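# Place a blue sponge flat on the shelf's top tier

## Task

Put one blue sponge so it lies flat on the upper level of the shelf, without moving the shelf and while keeping the sponges already there flat and separated from each other; at the end neither gripper may be in contact with any sponge.

## Robot and tools

Robot: two arms, left_arm and right_arm, each with a two-finger parallel gripper. Its fingers extend along the gripper's +z axis and separate along its y axis. end_effector_position marks the spot midway between the finger pads, roughly 1 cm short of the tips.

Frames: the scene frame has its origin at table-top height halfway between the two nominal bases, +z up, +x pointing out over the table, and left_arm on the +y side (these names do not match left/right in images). Calibrated bases: left_arm at (+0.028, +0.365, +0.044) m, quat_wxyz (+1.000, 0, 0, +0.010); right_arm at (+0.028, -0.352, +0.027) m, quat_wxyz (+1.000, 0, 0, +0.003); both have up = +z. Every hand position, orientation, velocity, target, and the pose of its wrist camera, is reported in that arm's own base frame. Head cameras and the table use the scene frame. Printed hand poses may be off by a few centimetres, more when the arm is stretched far.

execute_actions(actions, cameras): actions is a list of actions; each action is a table of 1 to 15 rows, one row per control step of 1/30 s; if fewer than 15 rows are given, the last one is held until 15 steps pass. Each row holds 14 numbers in [-1, 1], covering both arms even when one stays still: dx, dy, dz, rx, ry, rz, opening for left_arm, then those seven for right_arm. dx..rz are an offset, expressed in that arm's base axes, from the arm's Hand target as it was when the action began; every row in the action is measured from that same start, not from the row before. Scale: 1.0 = 0.6 m or 180 degrees. rx, ry, rz form a single rotation vector, turning about the Hand target's position. Since each new action starts from the current Hand target, sending the same offset again moves further. opening is absolute: +1 fully open (0.094 m), -1 closed. Sending six zeros re-commands the current Hand target. An empty actions list just reports state and images. cameras selects images: omitted, null or ["all"] gives all; [] gives none; an unknown name invalidates the call.

move(target, speed, blend, opening_speed, blocking, cameras): straight-line paths for both grippers. target is one 14-number row (same layout, scale and base-frame offsets from the Hand target) or a list of up to 15 such rows, each still counted from the same starting Hand targets. speed is the top path speed in m/s, 0.002 to 0.5 (default 0.25), with rotation capped at double that in rad/s; one value or one per target. blend, in metres, rounds corners between listed targets (0 stops at each). opening_speed sets how fast commanded openings change on the -1..+1 scale per second, minimum 0.2; use a slow value when closing on a squashable sponge. blocking=false returns after about 0.5 s while the move continues. All paths finish together, last at least 0.5 s, and are cut off after 10 s. Paths ignore obstacles and the other arm. A faster move makes the gripper lag and stray more and strike harder; aiming farther past a contact presses harder. Avoid paths passing near an arm's own base (they can flip its shoulder posture); go around instead. Opening changes for later list targets happen only once everything has stopped at that target.

The move result adds a "move:" line: done, off_target, moving, held or fault, plus limits acting (limits=paced: commanded pose was clipped; limits=held: steps were withheld). An arm not named in the ending is done, i.e. at rest within 10 mm and 2 degrees. Neither done nor off_target tells you about contact.

wait(seconds 0 to 10): lets time pass with commands held; a running move keeps going. stop(): brakes a running move; needs braking distance. zoom_image(camera, region [x0, y0, x1, y1], max 504x504 px) magnifies the latest image of cam_head_left, cam_head_right, cam_left_wrist or cam_right_wrist (all 896x504). read_manual gives only licence text. finished_scene(scene) ends the scene: pass the scene's number, and only claim done=true if the sponge is truly placed.

Controller behaviour: each step the command is clipped to within 100 mm and 20 degrees of the measured pose; the Hand target in results is that clipped command, and later offsets count from it. Friction and weight may leave the gripper a centimetre or more short; an all-zero action re-requests it, and a remaining gap can be sent as an extra offset. If an arm is pushing on something or has been dragged, command its target back beyond the gripper to release the push. The clearance check may block arms coming close, but not gripper-to-gripper contact.

Grip: grip_measured reads the finger opening on the command scale (slightly wide when empty). The reading tracks the command even after touching, so contact is not visible in it; pads squeeze about 50 to 64 N each once commanded about 0.05 below first-touch reading (much more for soft items). To release, command an opening clearly above grip_measured. To hold one gripper unchanged, resend its current command; 0 is a real command.

Results also give joint positions, torques (include arm weight, noisy, joints 1 to 3 wrap at ±28 N m), joint velocities ("within noise" means still), and for execute_actions some per-step positions.

Avoid: dropping or flinging sponges, letting go while things move, fast impacts, hard pushes, knocking the shelf or sponges, arm-to-arm collisions, and anything leaving the table. Occasional tugs on a held item may occur. Motors heat when holding loads, stretching, or pressing on unreachable poses; MOTOR HOT appears at 75 °C, at 90 °C the arm folds and idles, at 100 °C it goes limp.

Each tool is called after ">>>" as a command line: name --argument value for each argument, lists and objects as JSON in quotes; but a table of rows of numbers goes row by row, as --pt "numbers of a row", without its own name.

## Session

>>> execute_actions --actions '[]'

Scene clock: 0.00 s.
left_arm: end_effector_position=(+0.4037, +0.0232, +0.1015) grip_measured=+1.000 end_effector_quat_wxyz=(+0.592, -0.061, +0.803, -0.007) | right_arm: end_effector_position=(+0.4034, -0.0341, +0.1189) grip_measured=+1.000 end_effector_quat_wxyz=(+0.612, +0.054, +0.785, -0.084)
Joint positions: left_arm=[0.048 1.581 0.38 0.898 -0.015 -0.093 0.094] | right_arm=[0 1.563 0.378 0.94 0.199 -0.019 0.094]
Joint velocities: within noise
Joint torques (N m): no reading
Motor temperatures (°C): left_arm=[26 27 28 25 24 27 28] | right_arm=[27 29 26 27 27 28 28]
Heat: left arm: 28 °C; right arm: 29 °C.
Hand target: left_arm +0.4088, +0.0243, +0.1166; +0.610, -0.060, +0.791, -0.004 | right_arm +0.4078, -0.0355, +0.1345; +0.629, +0.060, +0.770, -0.083
Tool commands: left_gripper/opening=+1.0 right_gripper/opening=+1.0

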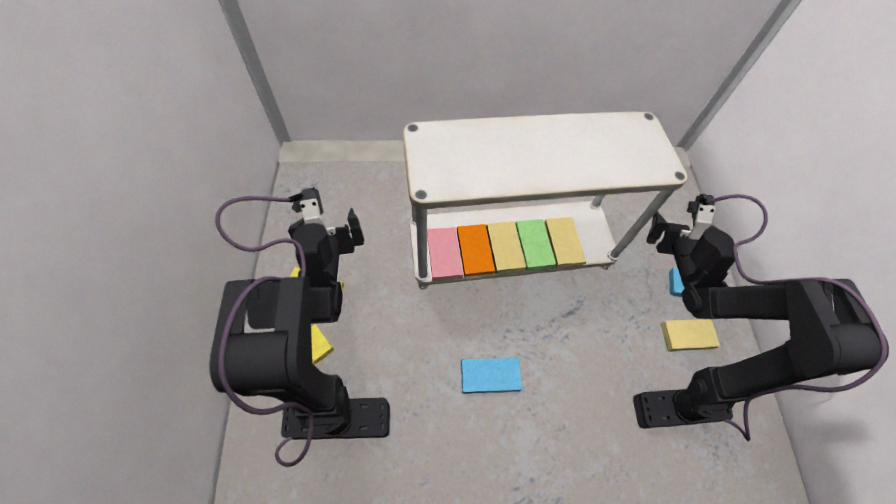

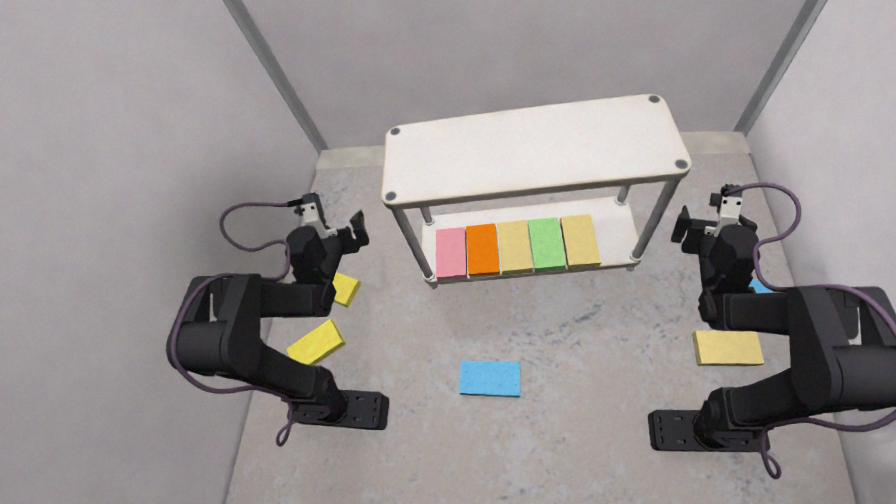

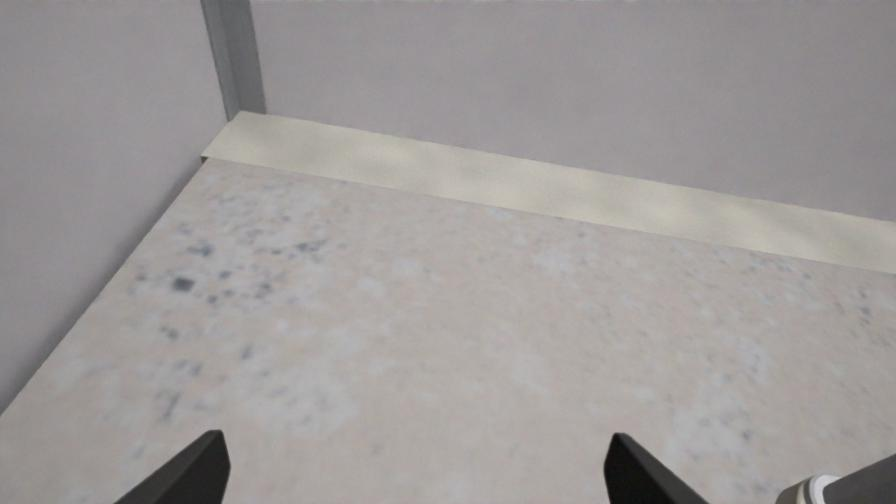

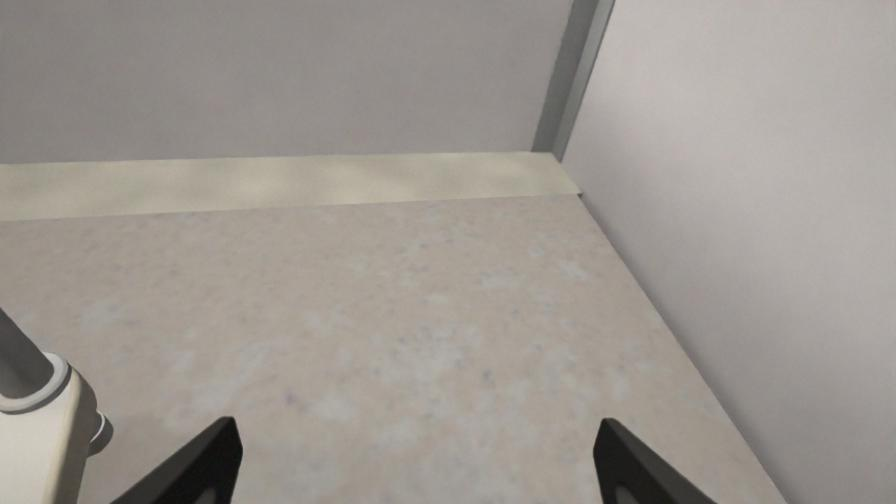

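>>> move --pt "-0.25 -0.05 0.2 0 0 0 1 0 0 0 0 0 0 1" --pt "-0.565 -0.54 0.25 0.331 0.327 -0.46 1 0 0 0 0 0 0 1" --blend 0.05 --speed 0.4

Scene clock: 5.10 s.
left_arm: end_effector_position=(+0.0726, -0.2970, +0.2519) grip_measured=+1.000 end_effector_quat_wxyz=(+0.105, +0.701, +0.703, -0.057) | right_arm: end_effector_position=(+0.4034, -0.0341, +0.1189) grip_measured=+1.000 end_effector_quat_wxyz=(+0.612, +0.054, +0.785, -0.084)
Joint positions: left_arm=[-1.343 1.573 1.788 -1.547 -0.015 0.226 0.094] | right_arm=[0 1.563 0.378 0.94 0.199 -0.019 0.094]
Joint velocities: within noise
Joint torques (N m): left_arm=[-0.34 -4.25 8.53 0.48 0.1 0.05] | right_arm=[-0.09 -5.97 5.05 2.25 -0.01 0]
Motor temperatures (°C): left_arm=[26 27 29 26 24 27 28] | right_arm=[27 30 27 29 27 28 28]
Heat: left arm: 29 °C; right arm: 30 °C.
Hand target: left_arm +0.0698, -0.2997, +0.2666; +0.000, +0.707, +0.707, -0.001 | right_arm +0.4078, -0.0355, +0.1345; +0.629, +0.060, +0.770, -0.083
Off the commanded pose: left_arm 0.015 m, 14 deg | right_arm 0.016 m, 3 deg.
joint sent to its limit (left arm) — joint 4 (wrist pitch), lower limit. The joint targets are off in position and orientation.
move: off_target (left_arm, right_arm); limits=paced

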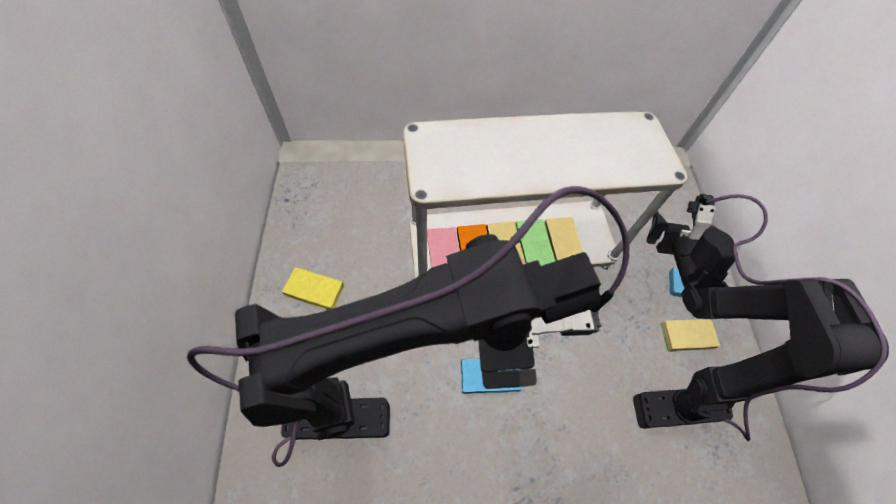

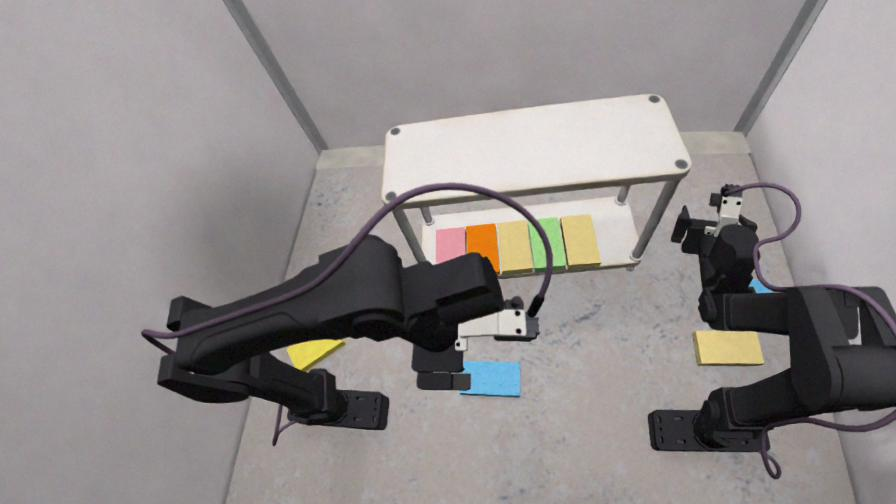

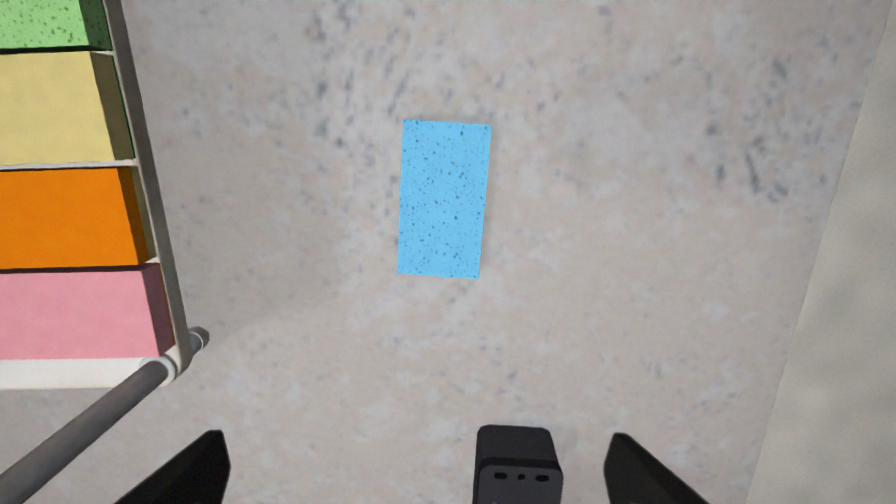

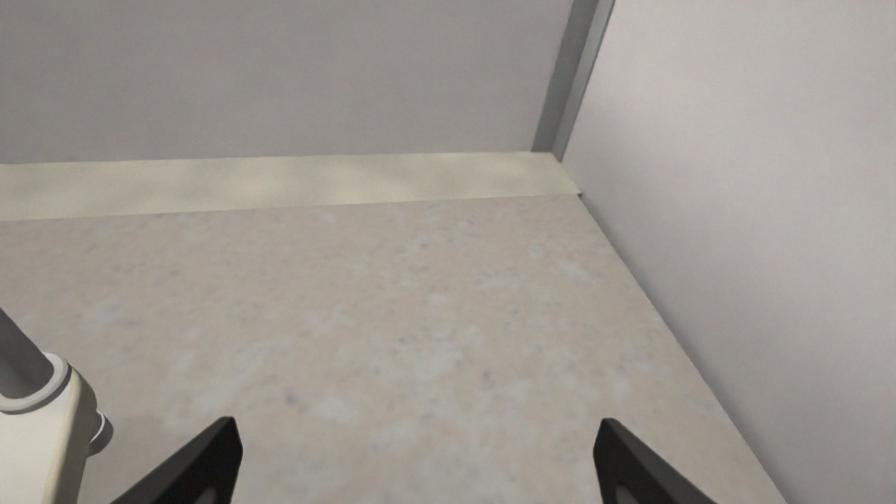

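>>> move --target '[0.033,-0.043,-0.34,0,0,0,1,0,0,0,0,0,0,1]'

Scene clock: 8.00 s.
left_arm: end_effector_position=(+0.0872, -0.3215, +0.0624) grip_measured=+1.000 end_effector_quat_wxyz=(-0.007, +0.708, +0.706, +0.012) | right_arm: end_effector_position=(+0.4034, -0.0341, +0.1189) grip_measured=+1.000 end_effector_quat_wxyz=(+0.612, +0.054, +0.785, -0.084)
Joint positions: left_arm=[-1.317 1.857 1.372 -1.11 -0.015 0.256 0.094] | right_arm=[0 1.563 0.378 0.94 0.199 -0.019 0.094]
Joint velocities: within noise
Joint torques (N m): left_arm=[0.49 -7.12 4.12 0.43 0.1 0.04] | right_arm=[-0.09 -5.96 5.05 2.25 -0.01 0]
Motor temperatures (°C): left_arm=[26 27 30 26 24 27 28] | right_arm=[27 31 27 30 27 28 28]
Heat: left arm: 30 °C; right arm: 31 °C.
Hand target: left_arm +0.0896, -0.3255, +0.0626; +0.000, +0.707, +0.707, -0.001 | right_arm +0.4078, -0.0355, +0.1345; +0.629, +0.060, +0.770, -0.083
Off the commanded pose: left_arm 0.005 m, 2 deg | right_arm 0.016 m, 3 deg.
move: off_target (right_arm)

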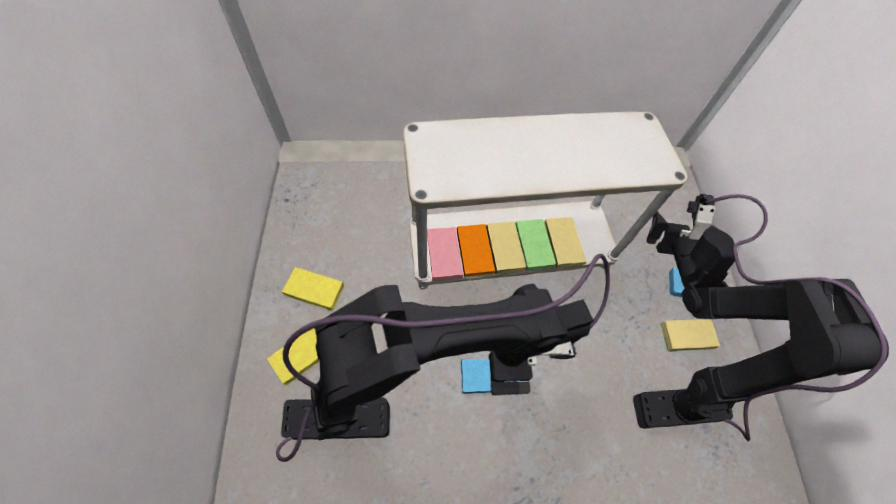

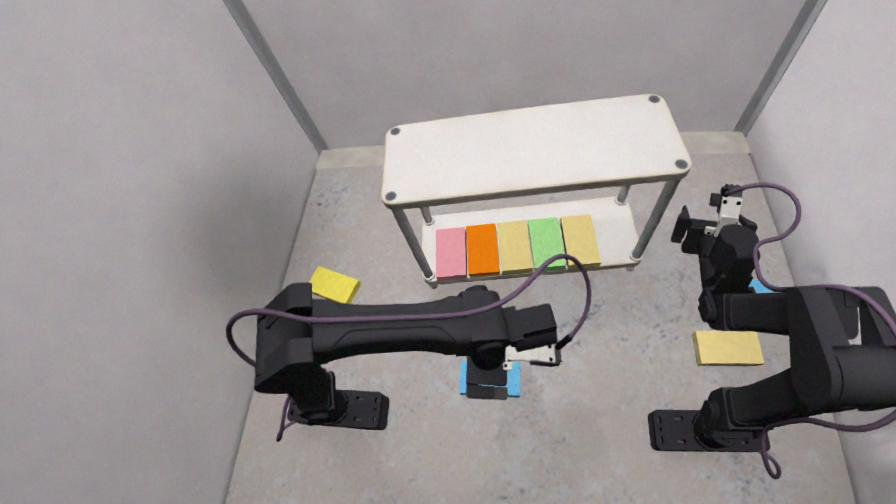

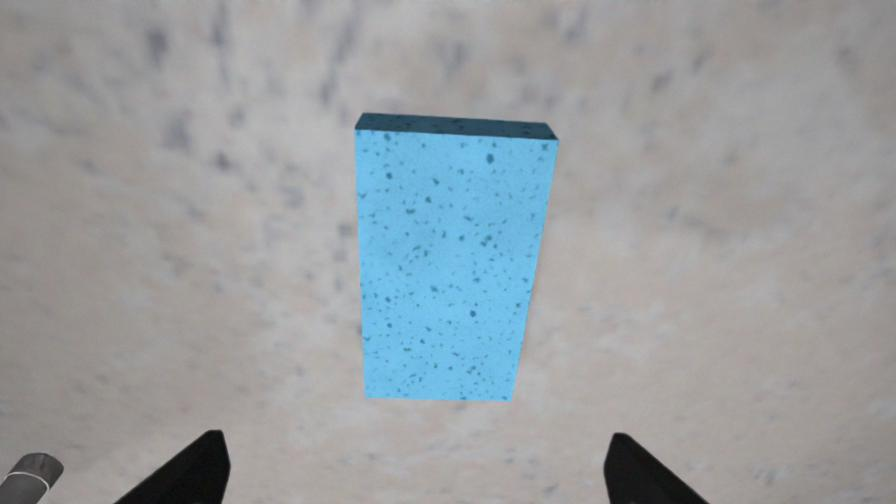

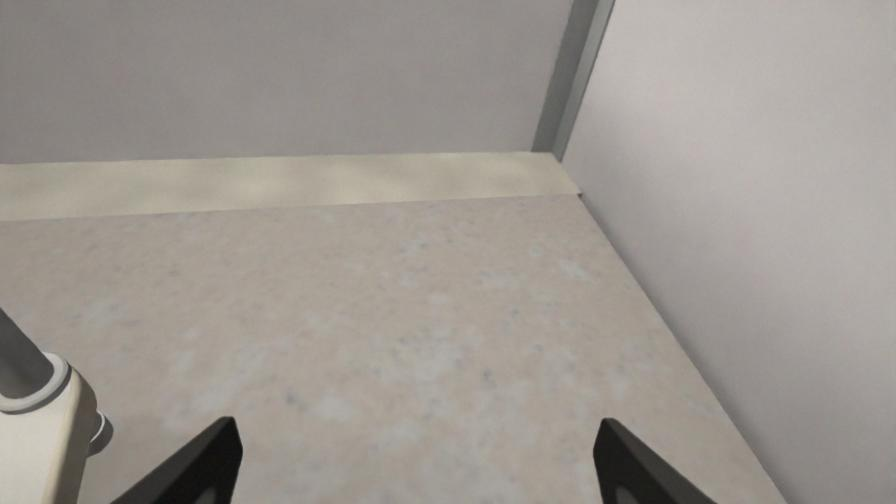

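>>> move --target '[-0.007,0.002,-0.144,0,0,-0.022,1,0,0,0,0,0,0,1]' --speed 0.12

Scene clock: 10.33 s.
left_arm: end_effector_position=(+0.0873, -0.3216, -0.0208) grip_measured=+1.000 end_effector_quat_wxyz=(-0.002, +0.728, +0.686, +0.009) | right_arm: end_effector_position=(+0.4034, -0.0341, +0.1189) grip_measured=+1.000 end_effector_quat_wxyz=(+0.612, +0.054, +0.785, -0.084)
Joint positions: left_arm=[-1.317 1.971 1.17 -0.782 -0.015 0.314 0.094] | right_arm=[0 1.563 0.378 0.94 0.199 -0.019 0.094]
Joint velocities: within noise
Joint torques (N m): left_arm=[-0.38 -6.78 3.37 0.46 0.1 0.04] | right_arm=[-0.09 -5.96 5.04 2.25 -0.01 0]
Motor temperatures (°C): left_arm=[26 28 29 26 24 27 28] | right_arm=[27 31 27 31 27 28 28]
Heat: left arm: 29 °C; right arm: 31 °C.
Hand target: left_arm +0.0854, -0.3243, -0.0238; +0.000, +0.731, +0.682, -0.001 | right_arm +0.4078, -0.0355, +0.1345; +0.629, +0.060, +0.770, -0.083
Off the commanded pose: left_arm 0.004 m, 1 deg | right_arm 0.016 m, 3 deg.
move: off_target (right_arm)

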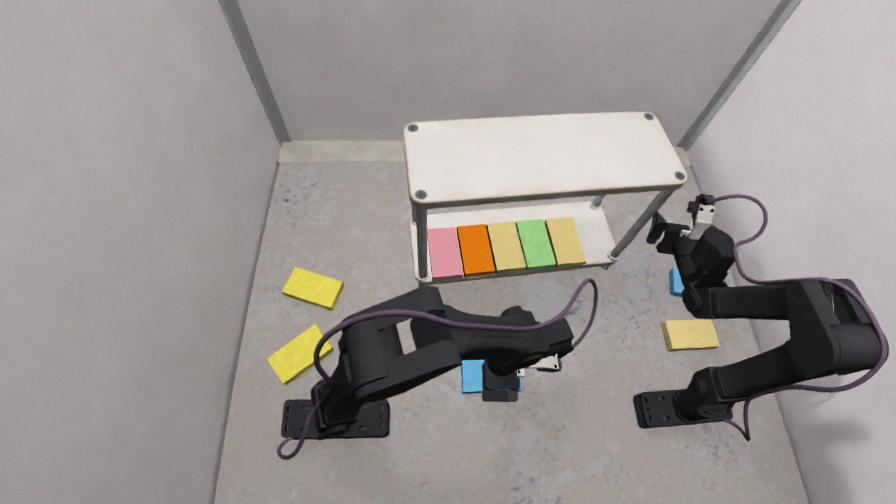

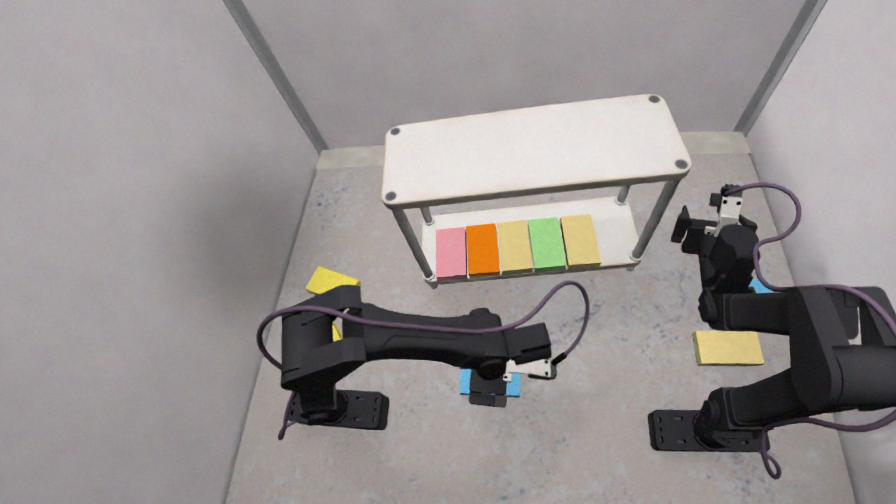

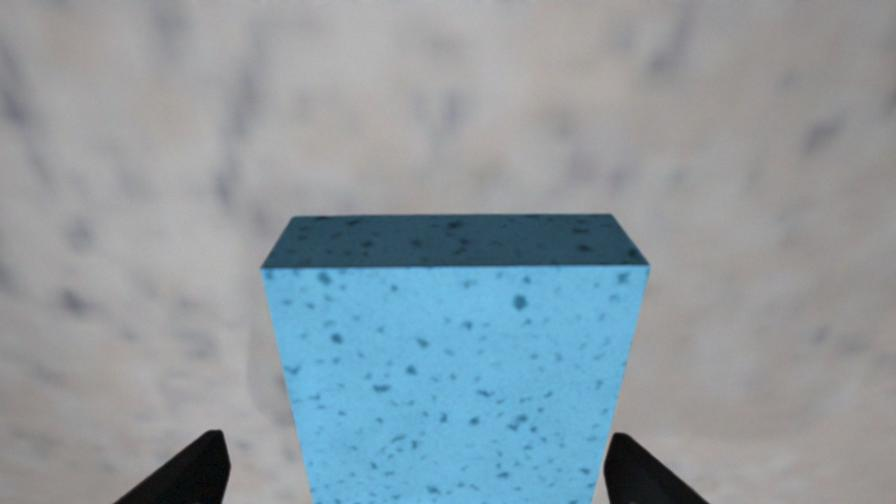

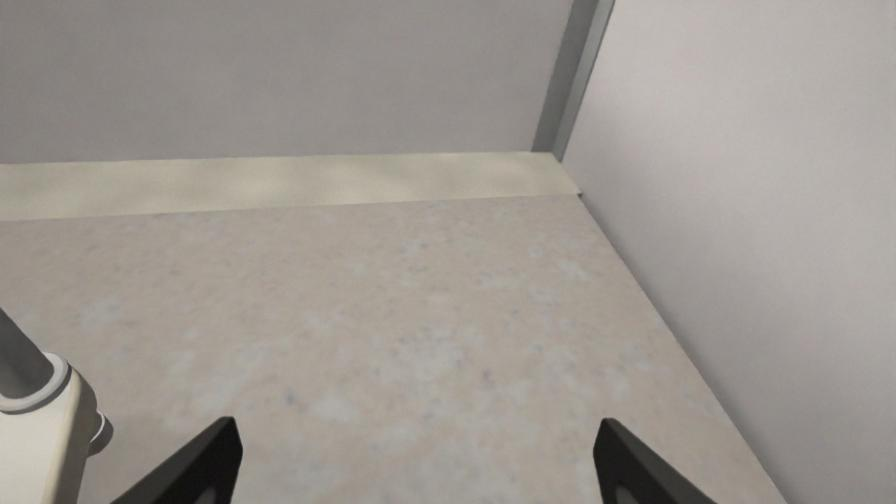

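>>> move --pt "-0.012 0 -0.014 0 0 0 1 0 0 0 0 0 0 1" --pt "-0.012 0 -0.014 0 0 0 0.15 0 0 0 0 0 0 1" --speed 0.08 --opening_speed 0.8 --cameras '["cam_left_wrist"]'

Scene clock: 13.23 s.
left_arm: end_effector_position=(+0.0846, -0.3215, -0.0274) grip_measured=+0.340 end_effector_quat_wxyz=(+0.000, +0.727, +0.686, +0.008) | right_arm: end_effector_position=(+0.4034, -0.0341, +0.1189) grip_measured=+1.000 end_effector_quat_wxyz=(+0.612, +0.054, +0.785, -0.084)
Joint positions: left_arm=[-1.324 1.978 1.15 -0.749 -0.015 0.305 0.063] | right_arm=[0 1.563 0.378 0.94 0.199 -0.019 0.094]
Joint velocities: within noise
Joint torques (N m): left_arm=[-0.38 -6.43 3.12 0.48 0.09 -0.08] | right_arm=[-0.1 -5.96 5.05 2.25 -0.01 0]
Motor temperatures (°C): left_arm=[26 28 29 25 24 27 28] | right_arm=[27 31 27 31 27 28 28]
Heat: left arm: 29 °C; right arm: 31 °C.
Hand target: left_arm +0.0782, -0.3243, -0.0322; +0.000, +0.731, +0.682, -0.001 | right_arm +0.4078, -0.0355, +0.1345; +0.629, +0.060, +0.770, -0.083
Off the commanded pose: left_arm 0.008 m, 1 deg | right_arm 0.016 m, 3 deg.
move: off_target (right_arm)
Images, in order (width x height): cam_left_wrist 896x504.

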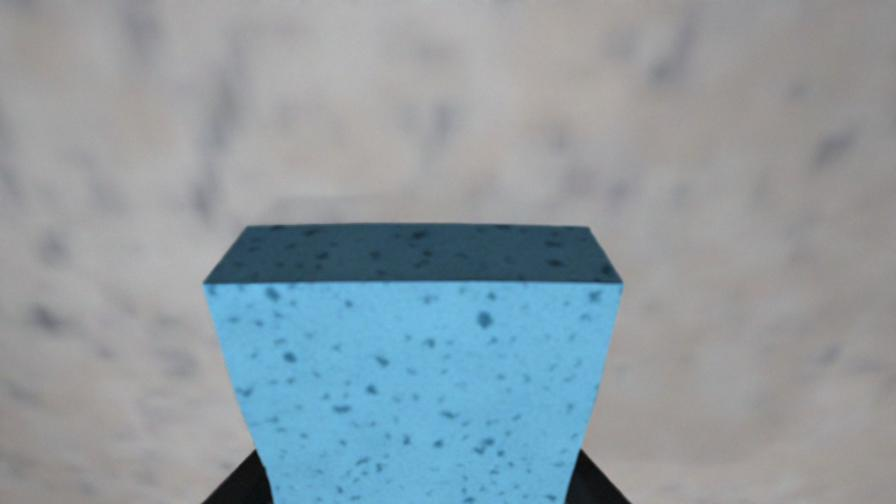

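>>> move --pt "0.003 0 0 0 0 0 1 0 0 0 0 0 0 1" --pt "0.003 0.03 0.014 -0.25 0.016 0 1 0 0 0 0 0 0 1" --speed 0.2

Scene clock: 18.73 s.
left_arm: end_effector_position=(+0.0785, -0.3015, -0.0296) grip_measured=+0.998 end_effector_quat_wxyz=(+0.249, +0.680, +0.638, -0.263) | right_arm: end_effector_position=(+0.4034, -0.0341, +0.1189) grip_measured=+1.000 end_effector_quat_wxyz=(+0.612, +0.054, +0.785, -0.084)
Joint positions: left_arm=[-1.134 1.656 0.315 0.447 0.327 0.384 0.094] | right_arm=[0 1.563 0.378 0.94 0.199 -0.019 0.094]
Joint velocities: within noise
Joint torques (N m): left_arm=[0.54 -3.08 2.25 1.79 0.4 0.04] | right_arm=[-0.1 -5.96 5.05 2.25 -0.01 0]
Motor temperatures (°C): left_arm=[26 28 29 26 24 27 28] | right_arm=[27 32 27 33 27 28 28]
Heat: left arm: 29 °C; right arm: 33 °C.
Hand target: left_arm +0.0800, -0.3063, -0.0238; +0.263, +0.675, +0.630, -0.280 | right_arm +0.4078, -0.0355, +0.1345; +0.629, +0.060, +0.770, -0.083
Off the commanded pose: left_arm 0.008 m, 3 deg | right_arm 0.016 m, 3 deg.
move: off_target (left_arm, right_arm)

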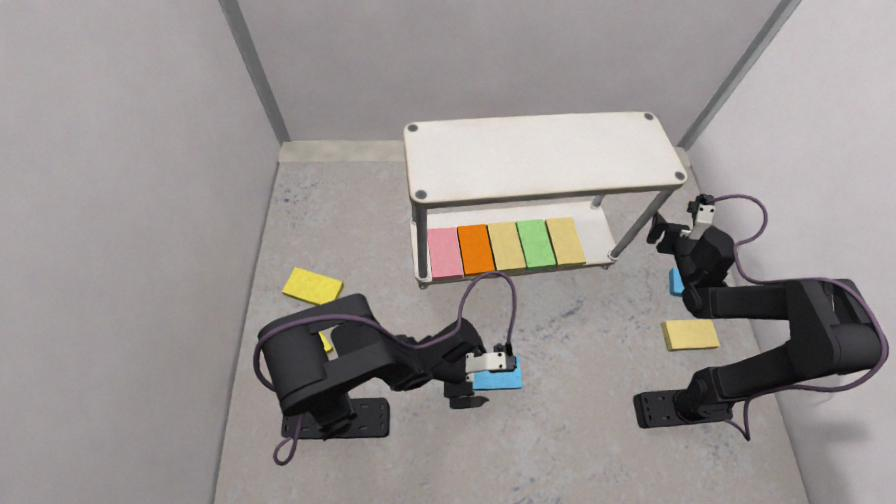

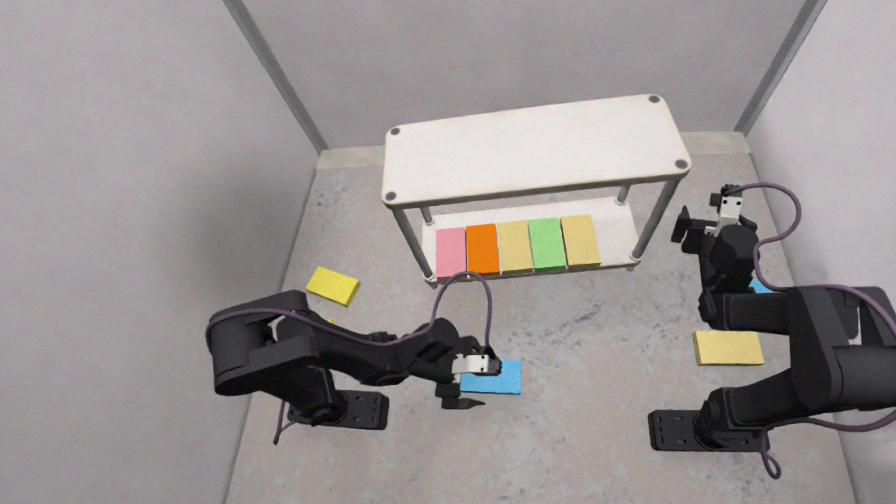

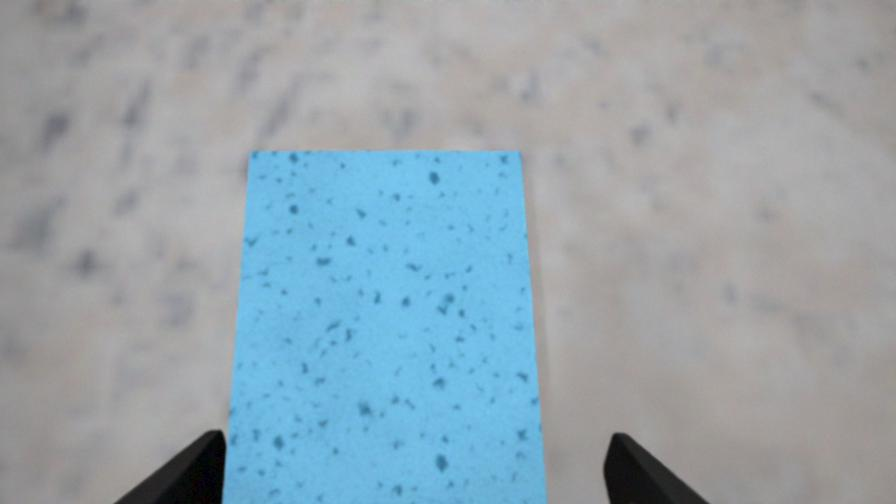

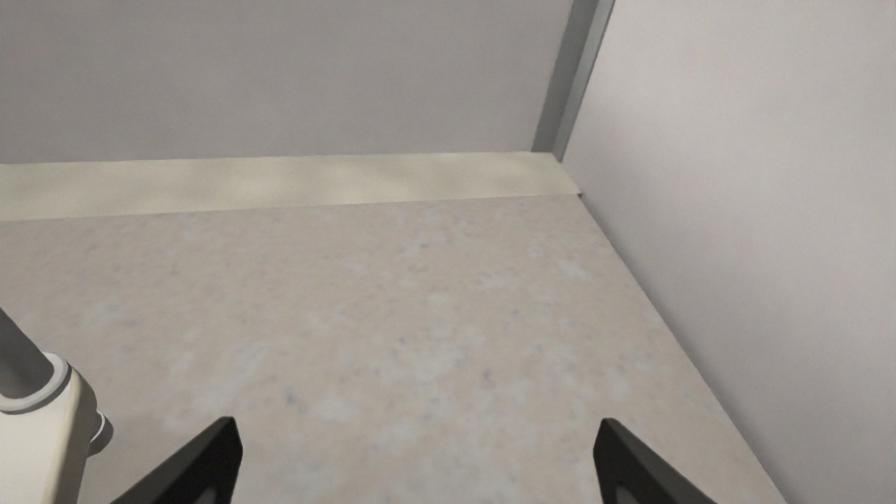

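>>> move --pt "0.013 0 0 0 0 0 1 0 0 0 0 0 0 1" --pt "0.013 0 0 0 0 0 0.1 0 0 0 0 0 0 1" --speed 0.08 --opening_speed 0.8 --cameras '["cam_left_wrist"]'

>>> move --target '[0.1,0.1,0.47,0,0,0,0.1,0,0,0,0,0,0,1]' --speed 0.2

Scene clock: 21.67 s.
left_arm: end_effector_position=(+0.0838, -0.2993, -0.0299) grip_measured=+0.353 end_effector_quat_wxyz=(+0.249, +0.679, +0.636, -0.268) | right_arm: end_effector_position=(+0.4034, -0.0341, +0.1189) grip_measured=+1.000 end_effector_quat_wxyz=(+0.612, +0.054, +0.785, -0.084)
Joint positions: left_arm=[-1.099 1.664 0.315 0.45 0.358 0.41 0.064] | right_arm=[0 1.563 0.378 0.94 0.199 -0.019 0.094]
Joint velocities: within noise
Joint torques (N m): left_arm=[0.59 -2.93 3.34 1.61 0.33 0.03] | right_arm=[-0.09 -5.97 5.04 2.25 -0.02 0]
Motor temperatures (°C): left_arm=[26 28 29 26 24 27 28] | right_arm=[27 32 27 33 27 28 28]
Heat: left arm: 29 °C; right arm: 33 °C.
Hand target: left_arm +0.0878, -0.3063, -0.0238; +0.263, +0.675, +0.630, -0.280 | right_arm +0.4078, -0.0355, +0.1345; +0.629, +0.060, +0.770, -0.083
Off the commanded pose: left_arm 0.010 m, 2 deg | right_arm 0.016 m, 3 deg.
move: off_target (right_arm)
Images, in order (width x height): cam_left_wrist 896x504.

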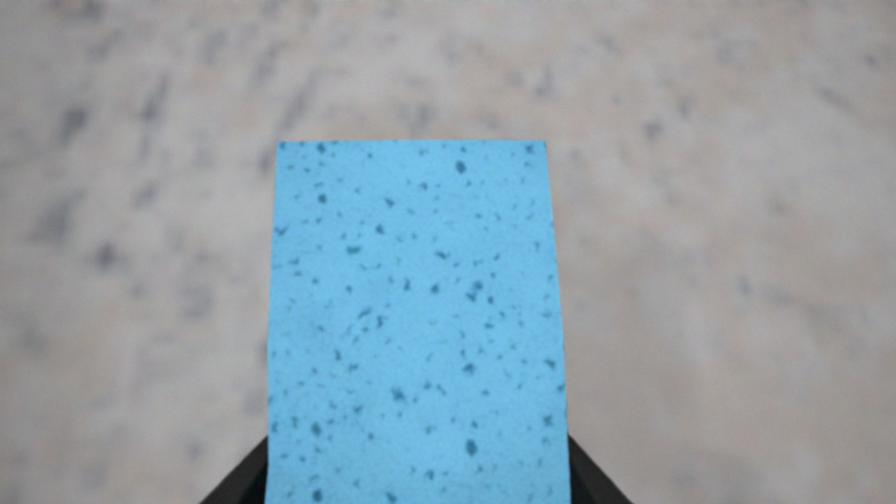

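Scene clock: 24.33 s.
left_arm: end_effector_position=(+0.1529, -0.2429, +0.2390) grip_measured=+0.352 end_effector_quat_wxyz=(+0.251, +0.671, +0.646, -0.264) | right_arm: end_effector_position=(+0.4034, -0.0341, +0.1189) grip_measured=+1.000 end_effector_quat_wxyz=(+0.612, +0.054, +0.785, -0.084)
Joint positions: left_arm=[-0.662 1.198 1.228 -1.11 0.587 0.796 0.064] | right_arm=[0 1.563 0.378 0.94 0.199 -0.019 0.094]
Joint velocities: within noise
Joint torques (N m): left_arm=[0.44 -1.95 9.03 0.73 0.67 0.05] | right_arm=[-0.1 -5.96 5.05 2.25 -0.01 0]
Motor temperatures (°C): left_arm=[26 28 30 26 25 27 28] | right_arm=[27 32 27 34 27 28 28]
Heat: left arm: 30 °C; right arm: 34 °C.
Hand target: left_arm +0.1478, -0.2463, +0.2582; +0.263, +0.675, +0.630, -0.280 | right_arm +0.4078, -0.0355, +0.1345; +0.629, +0.060, +0.770, -0.083
Off the commanded pose: left_arm 0.020 m, 3 deg | right_arm 0.016 m, 3 deg.
move: off_target (left_arm, right_arm)

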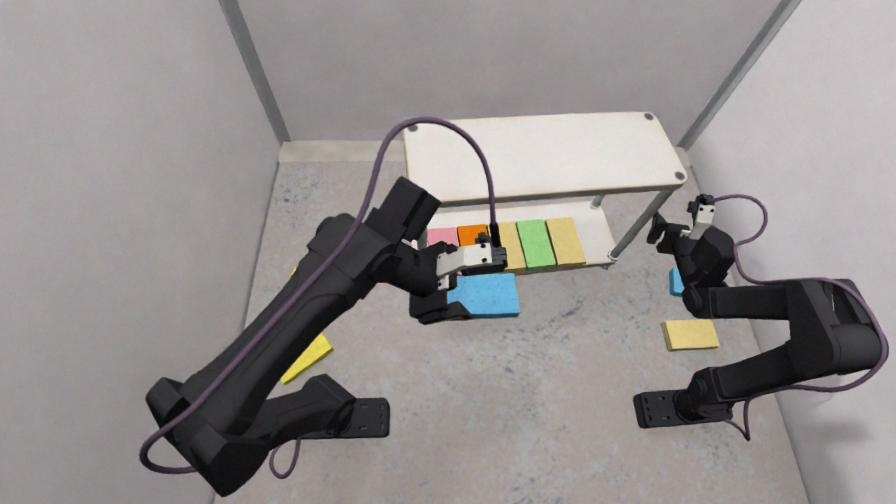

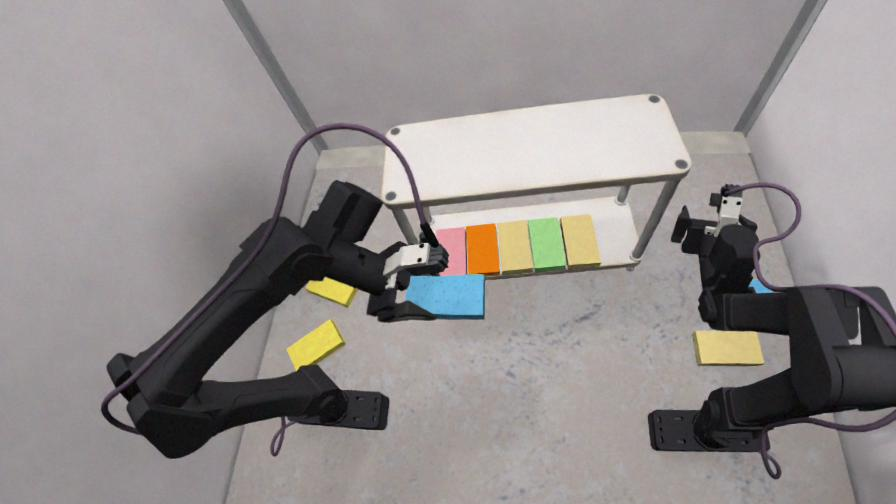

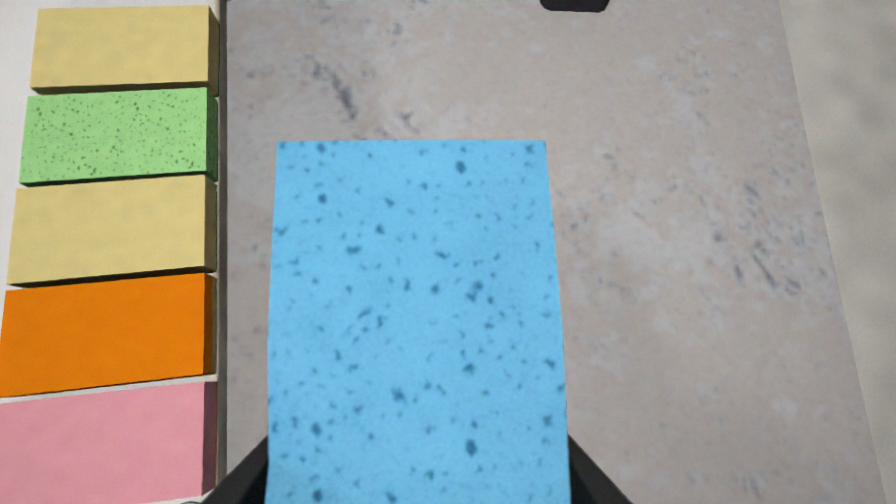

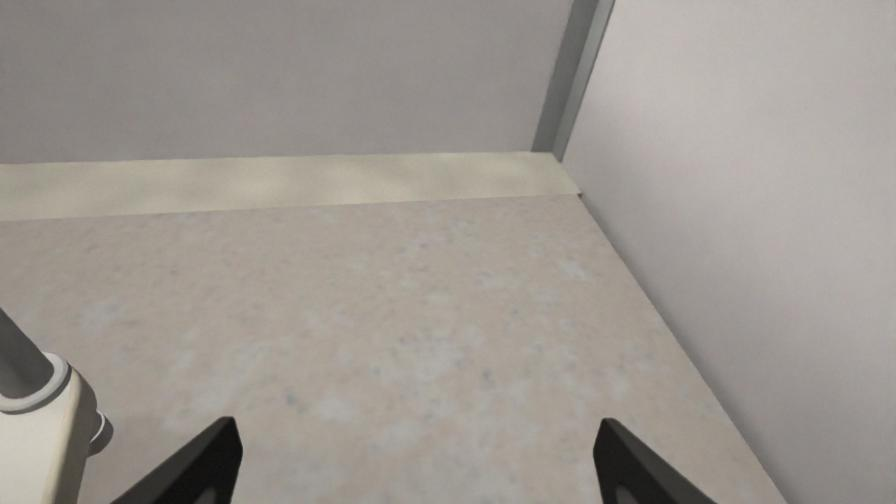

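>>> move --target '[0.1,0.08,0.3,0,0,0.25,0.1,0,0,0,0,0,0,1]' --speed 0.25

Scene clock: 27.67 s.
left_arm: end_effector_position=(+0.2165, -0.2013, +0.4327) grip_measured=+0.352 end_effector_quat_wxyz=(+0.377, +0.377, +0.830, -0.163) | right_arm: end_effector_position=(+0.4034, -0.0341, +0.1189) grip_measured=+1.000 end_effector_quat_wxyz=(+0.612, +0.054, +0.785, -0.084)
Joint positions: left_arm=[-0.685 1.431 2.231 -1.53 0.113 0.117 0.064] | right_arm=[0 1.563 0.378 0.94 0.199 -0.019 0.094]
Joint velocities: within noise
Joint torques (N m): left_arm=[-0.53 -1.7 5.94 1.16 -0.07 -0.1] | right_arm=[-0.1 -5.96 5.05 2.25 -0.01 0]
Motor temperatures (°C): left_arm=[26 28 30 26 25 27 28] | right_arm=[27 32 28 34 27 28 28]
Heat: left arm: 30 °C; right arm: 34 °C.
Hand target: left_arm +0.2078, -0.1983, +0.4382; +0.350, +0.383, +0.840, -0.158 | right_arm +0.4078, -0.0355, +0.1345; +0.629, +0.060, +0.770, -0.083
Off the commanded pose: left_arm 0.011 m, 3 deg | right_arm 0.016 m, 3 deg.
joint sent to its limit (left arm) — joint 4 (wrist pitch), lower limit. The joint targets are off in position, not in orientation.
move: off_target (left_arm, right_arm)

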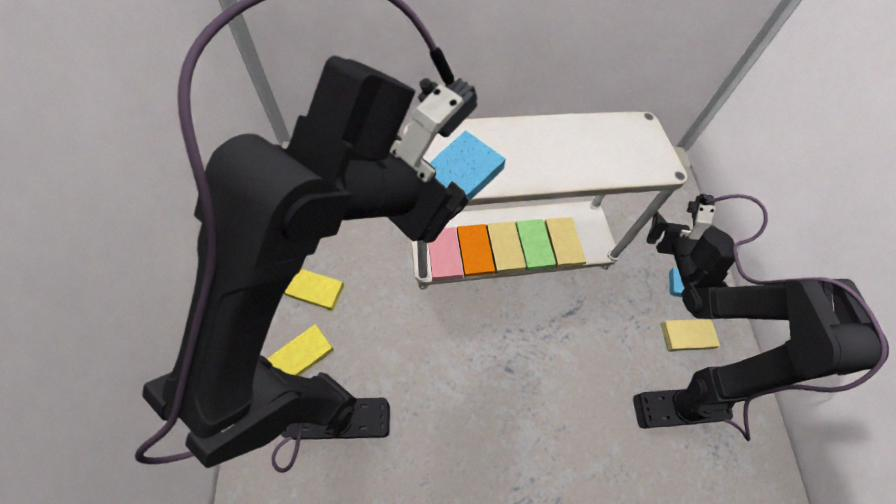

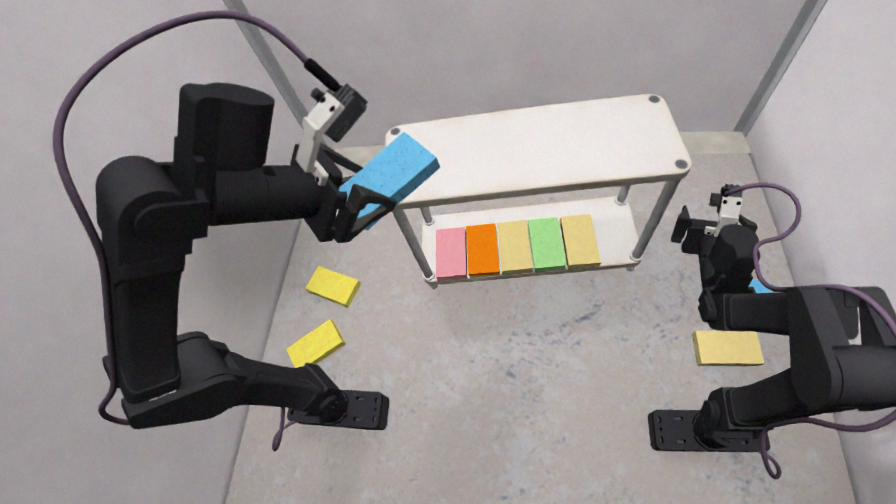

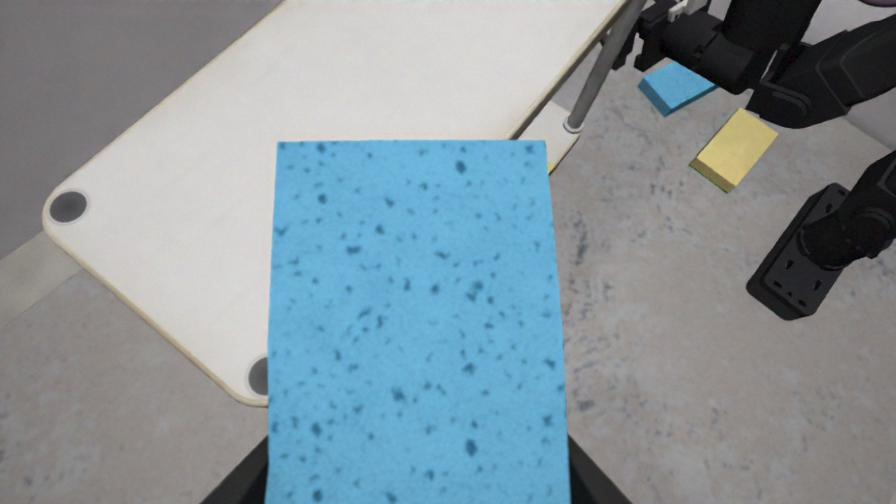

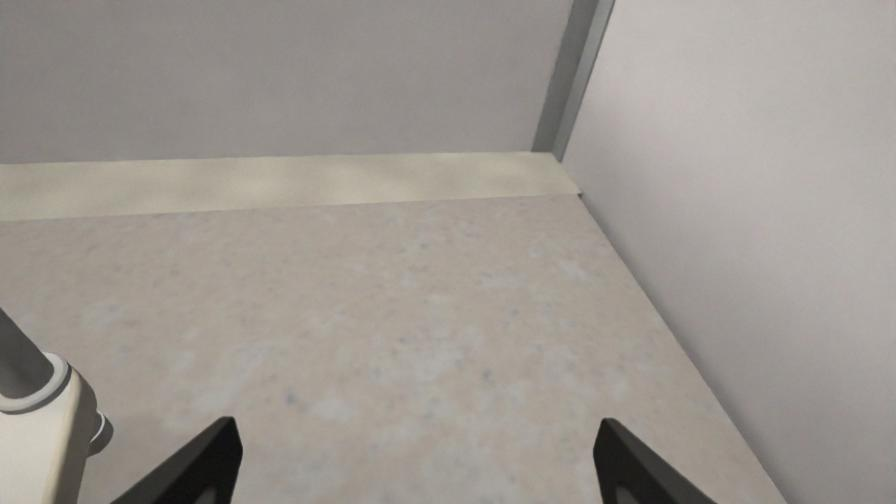

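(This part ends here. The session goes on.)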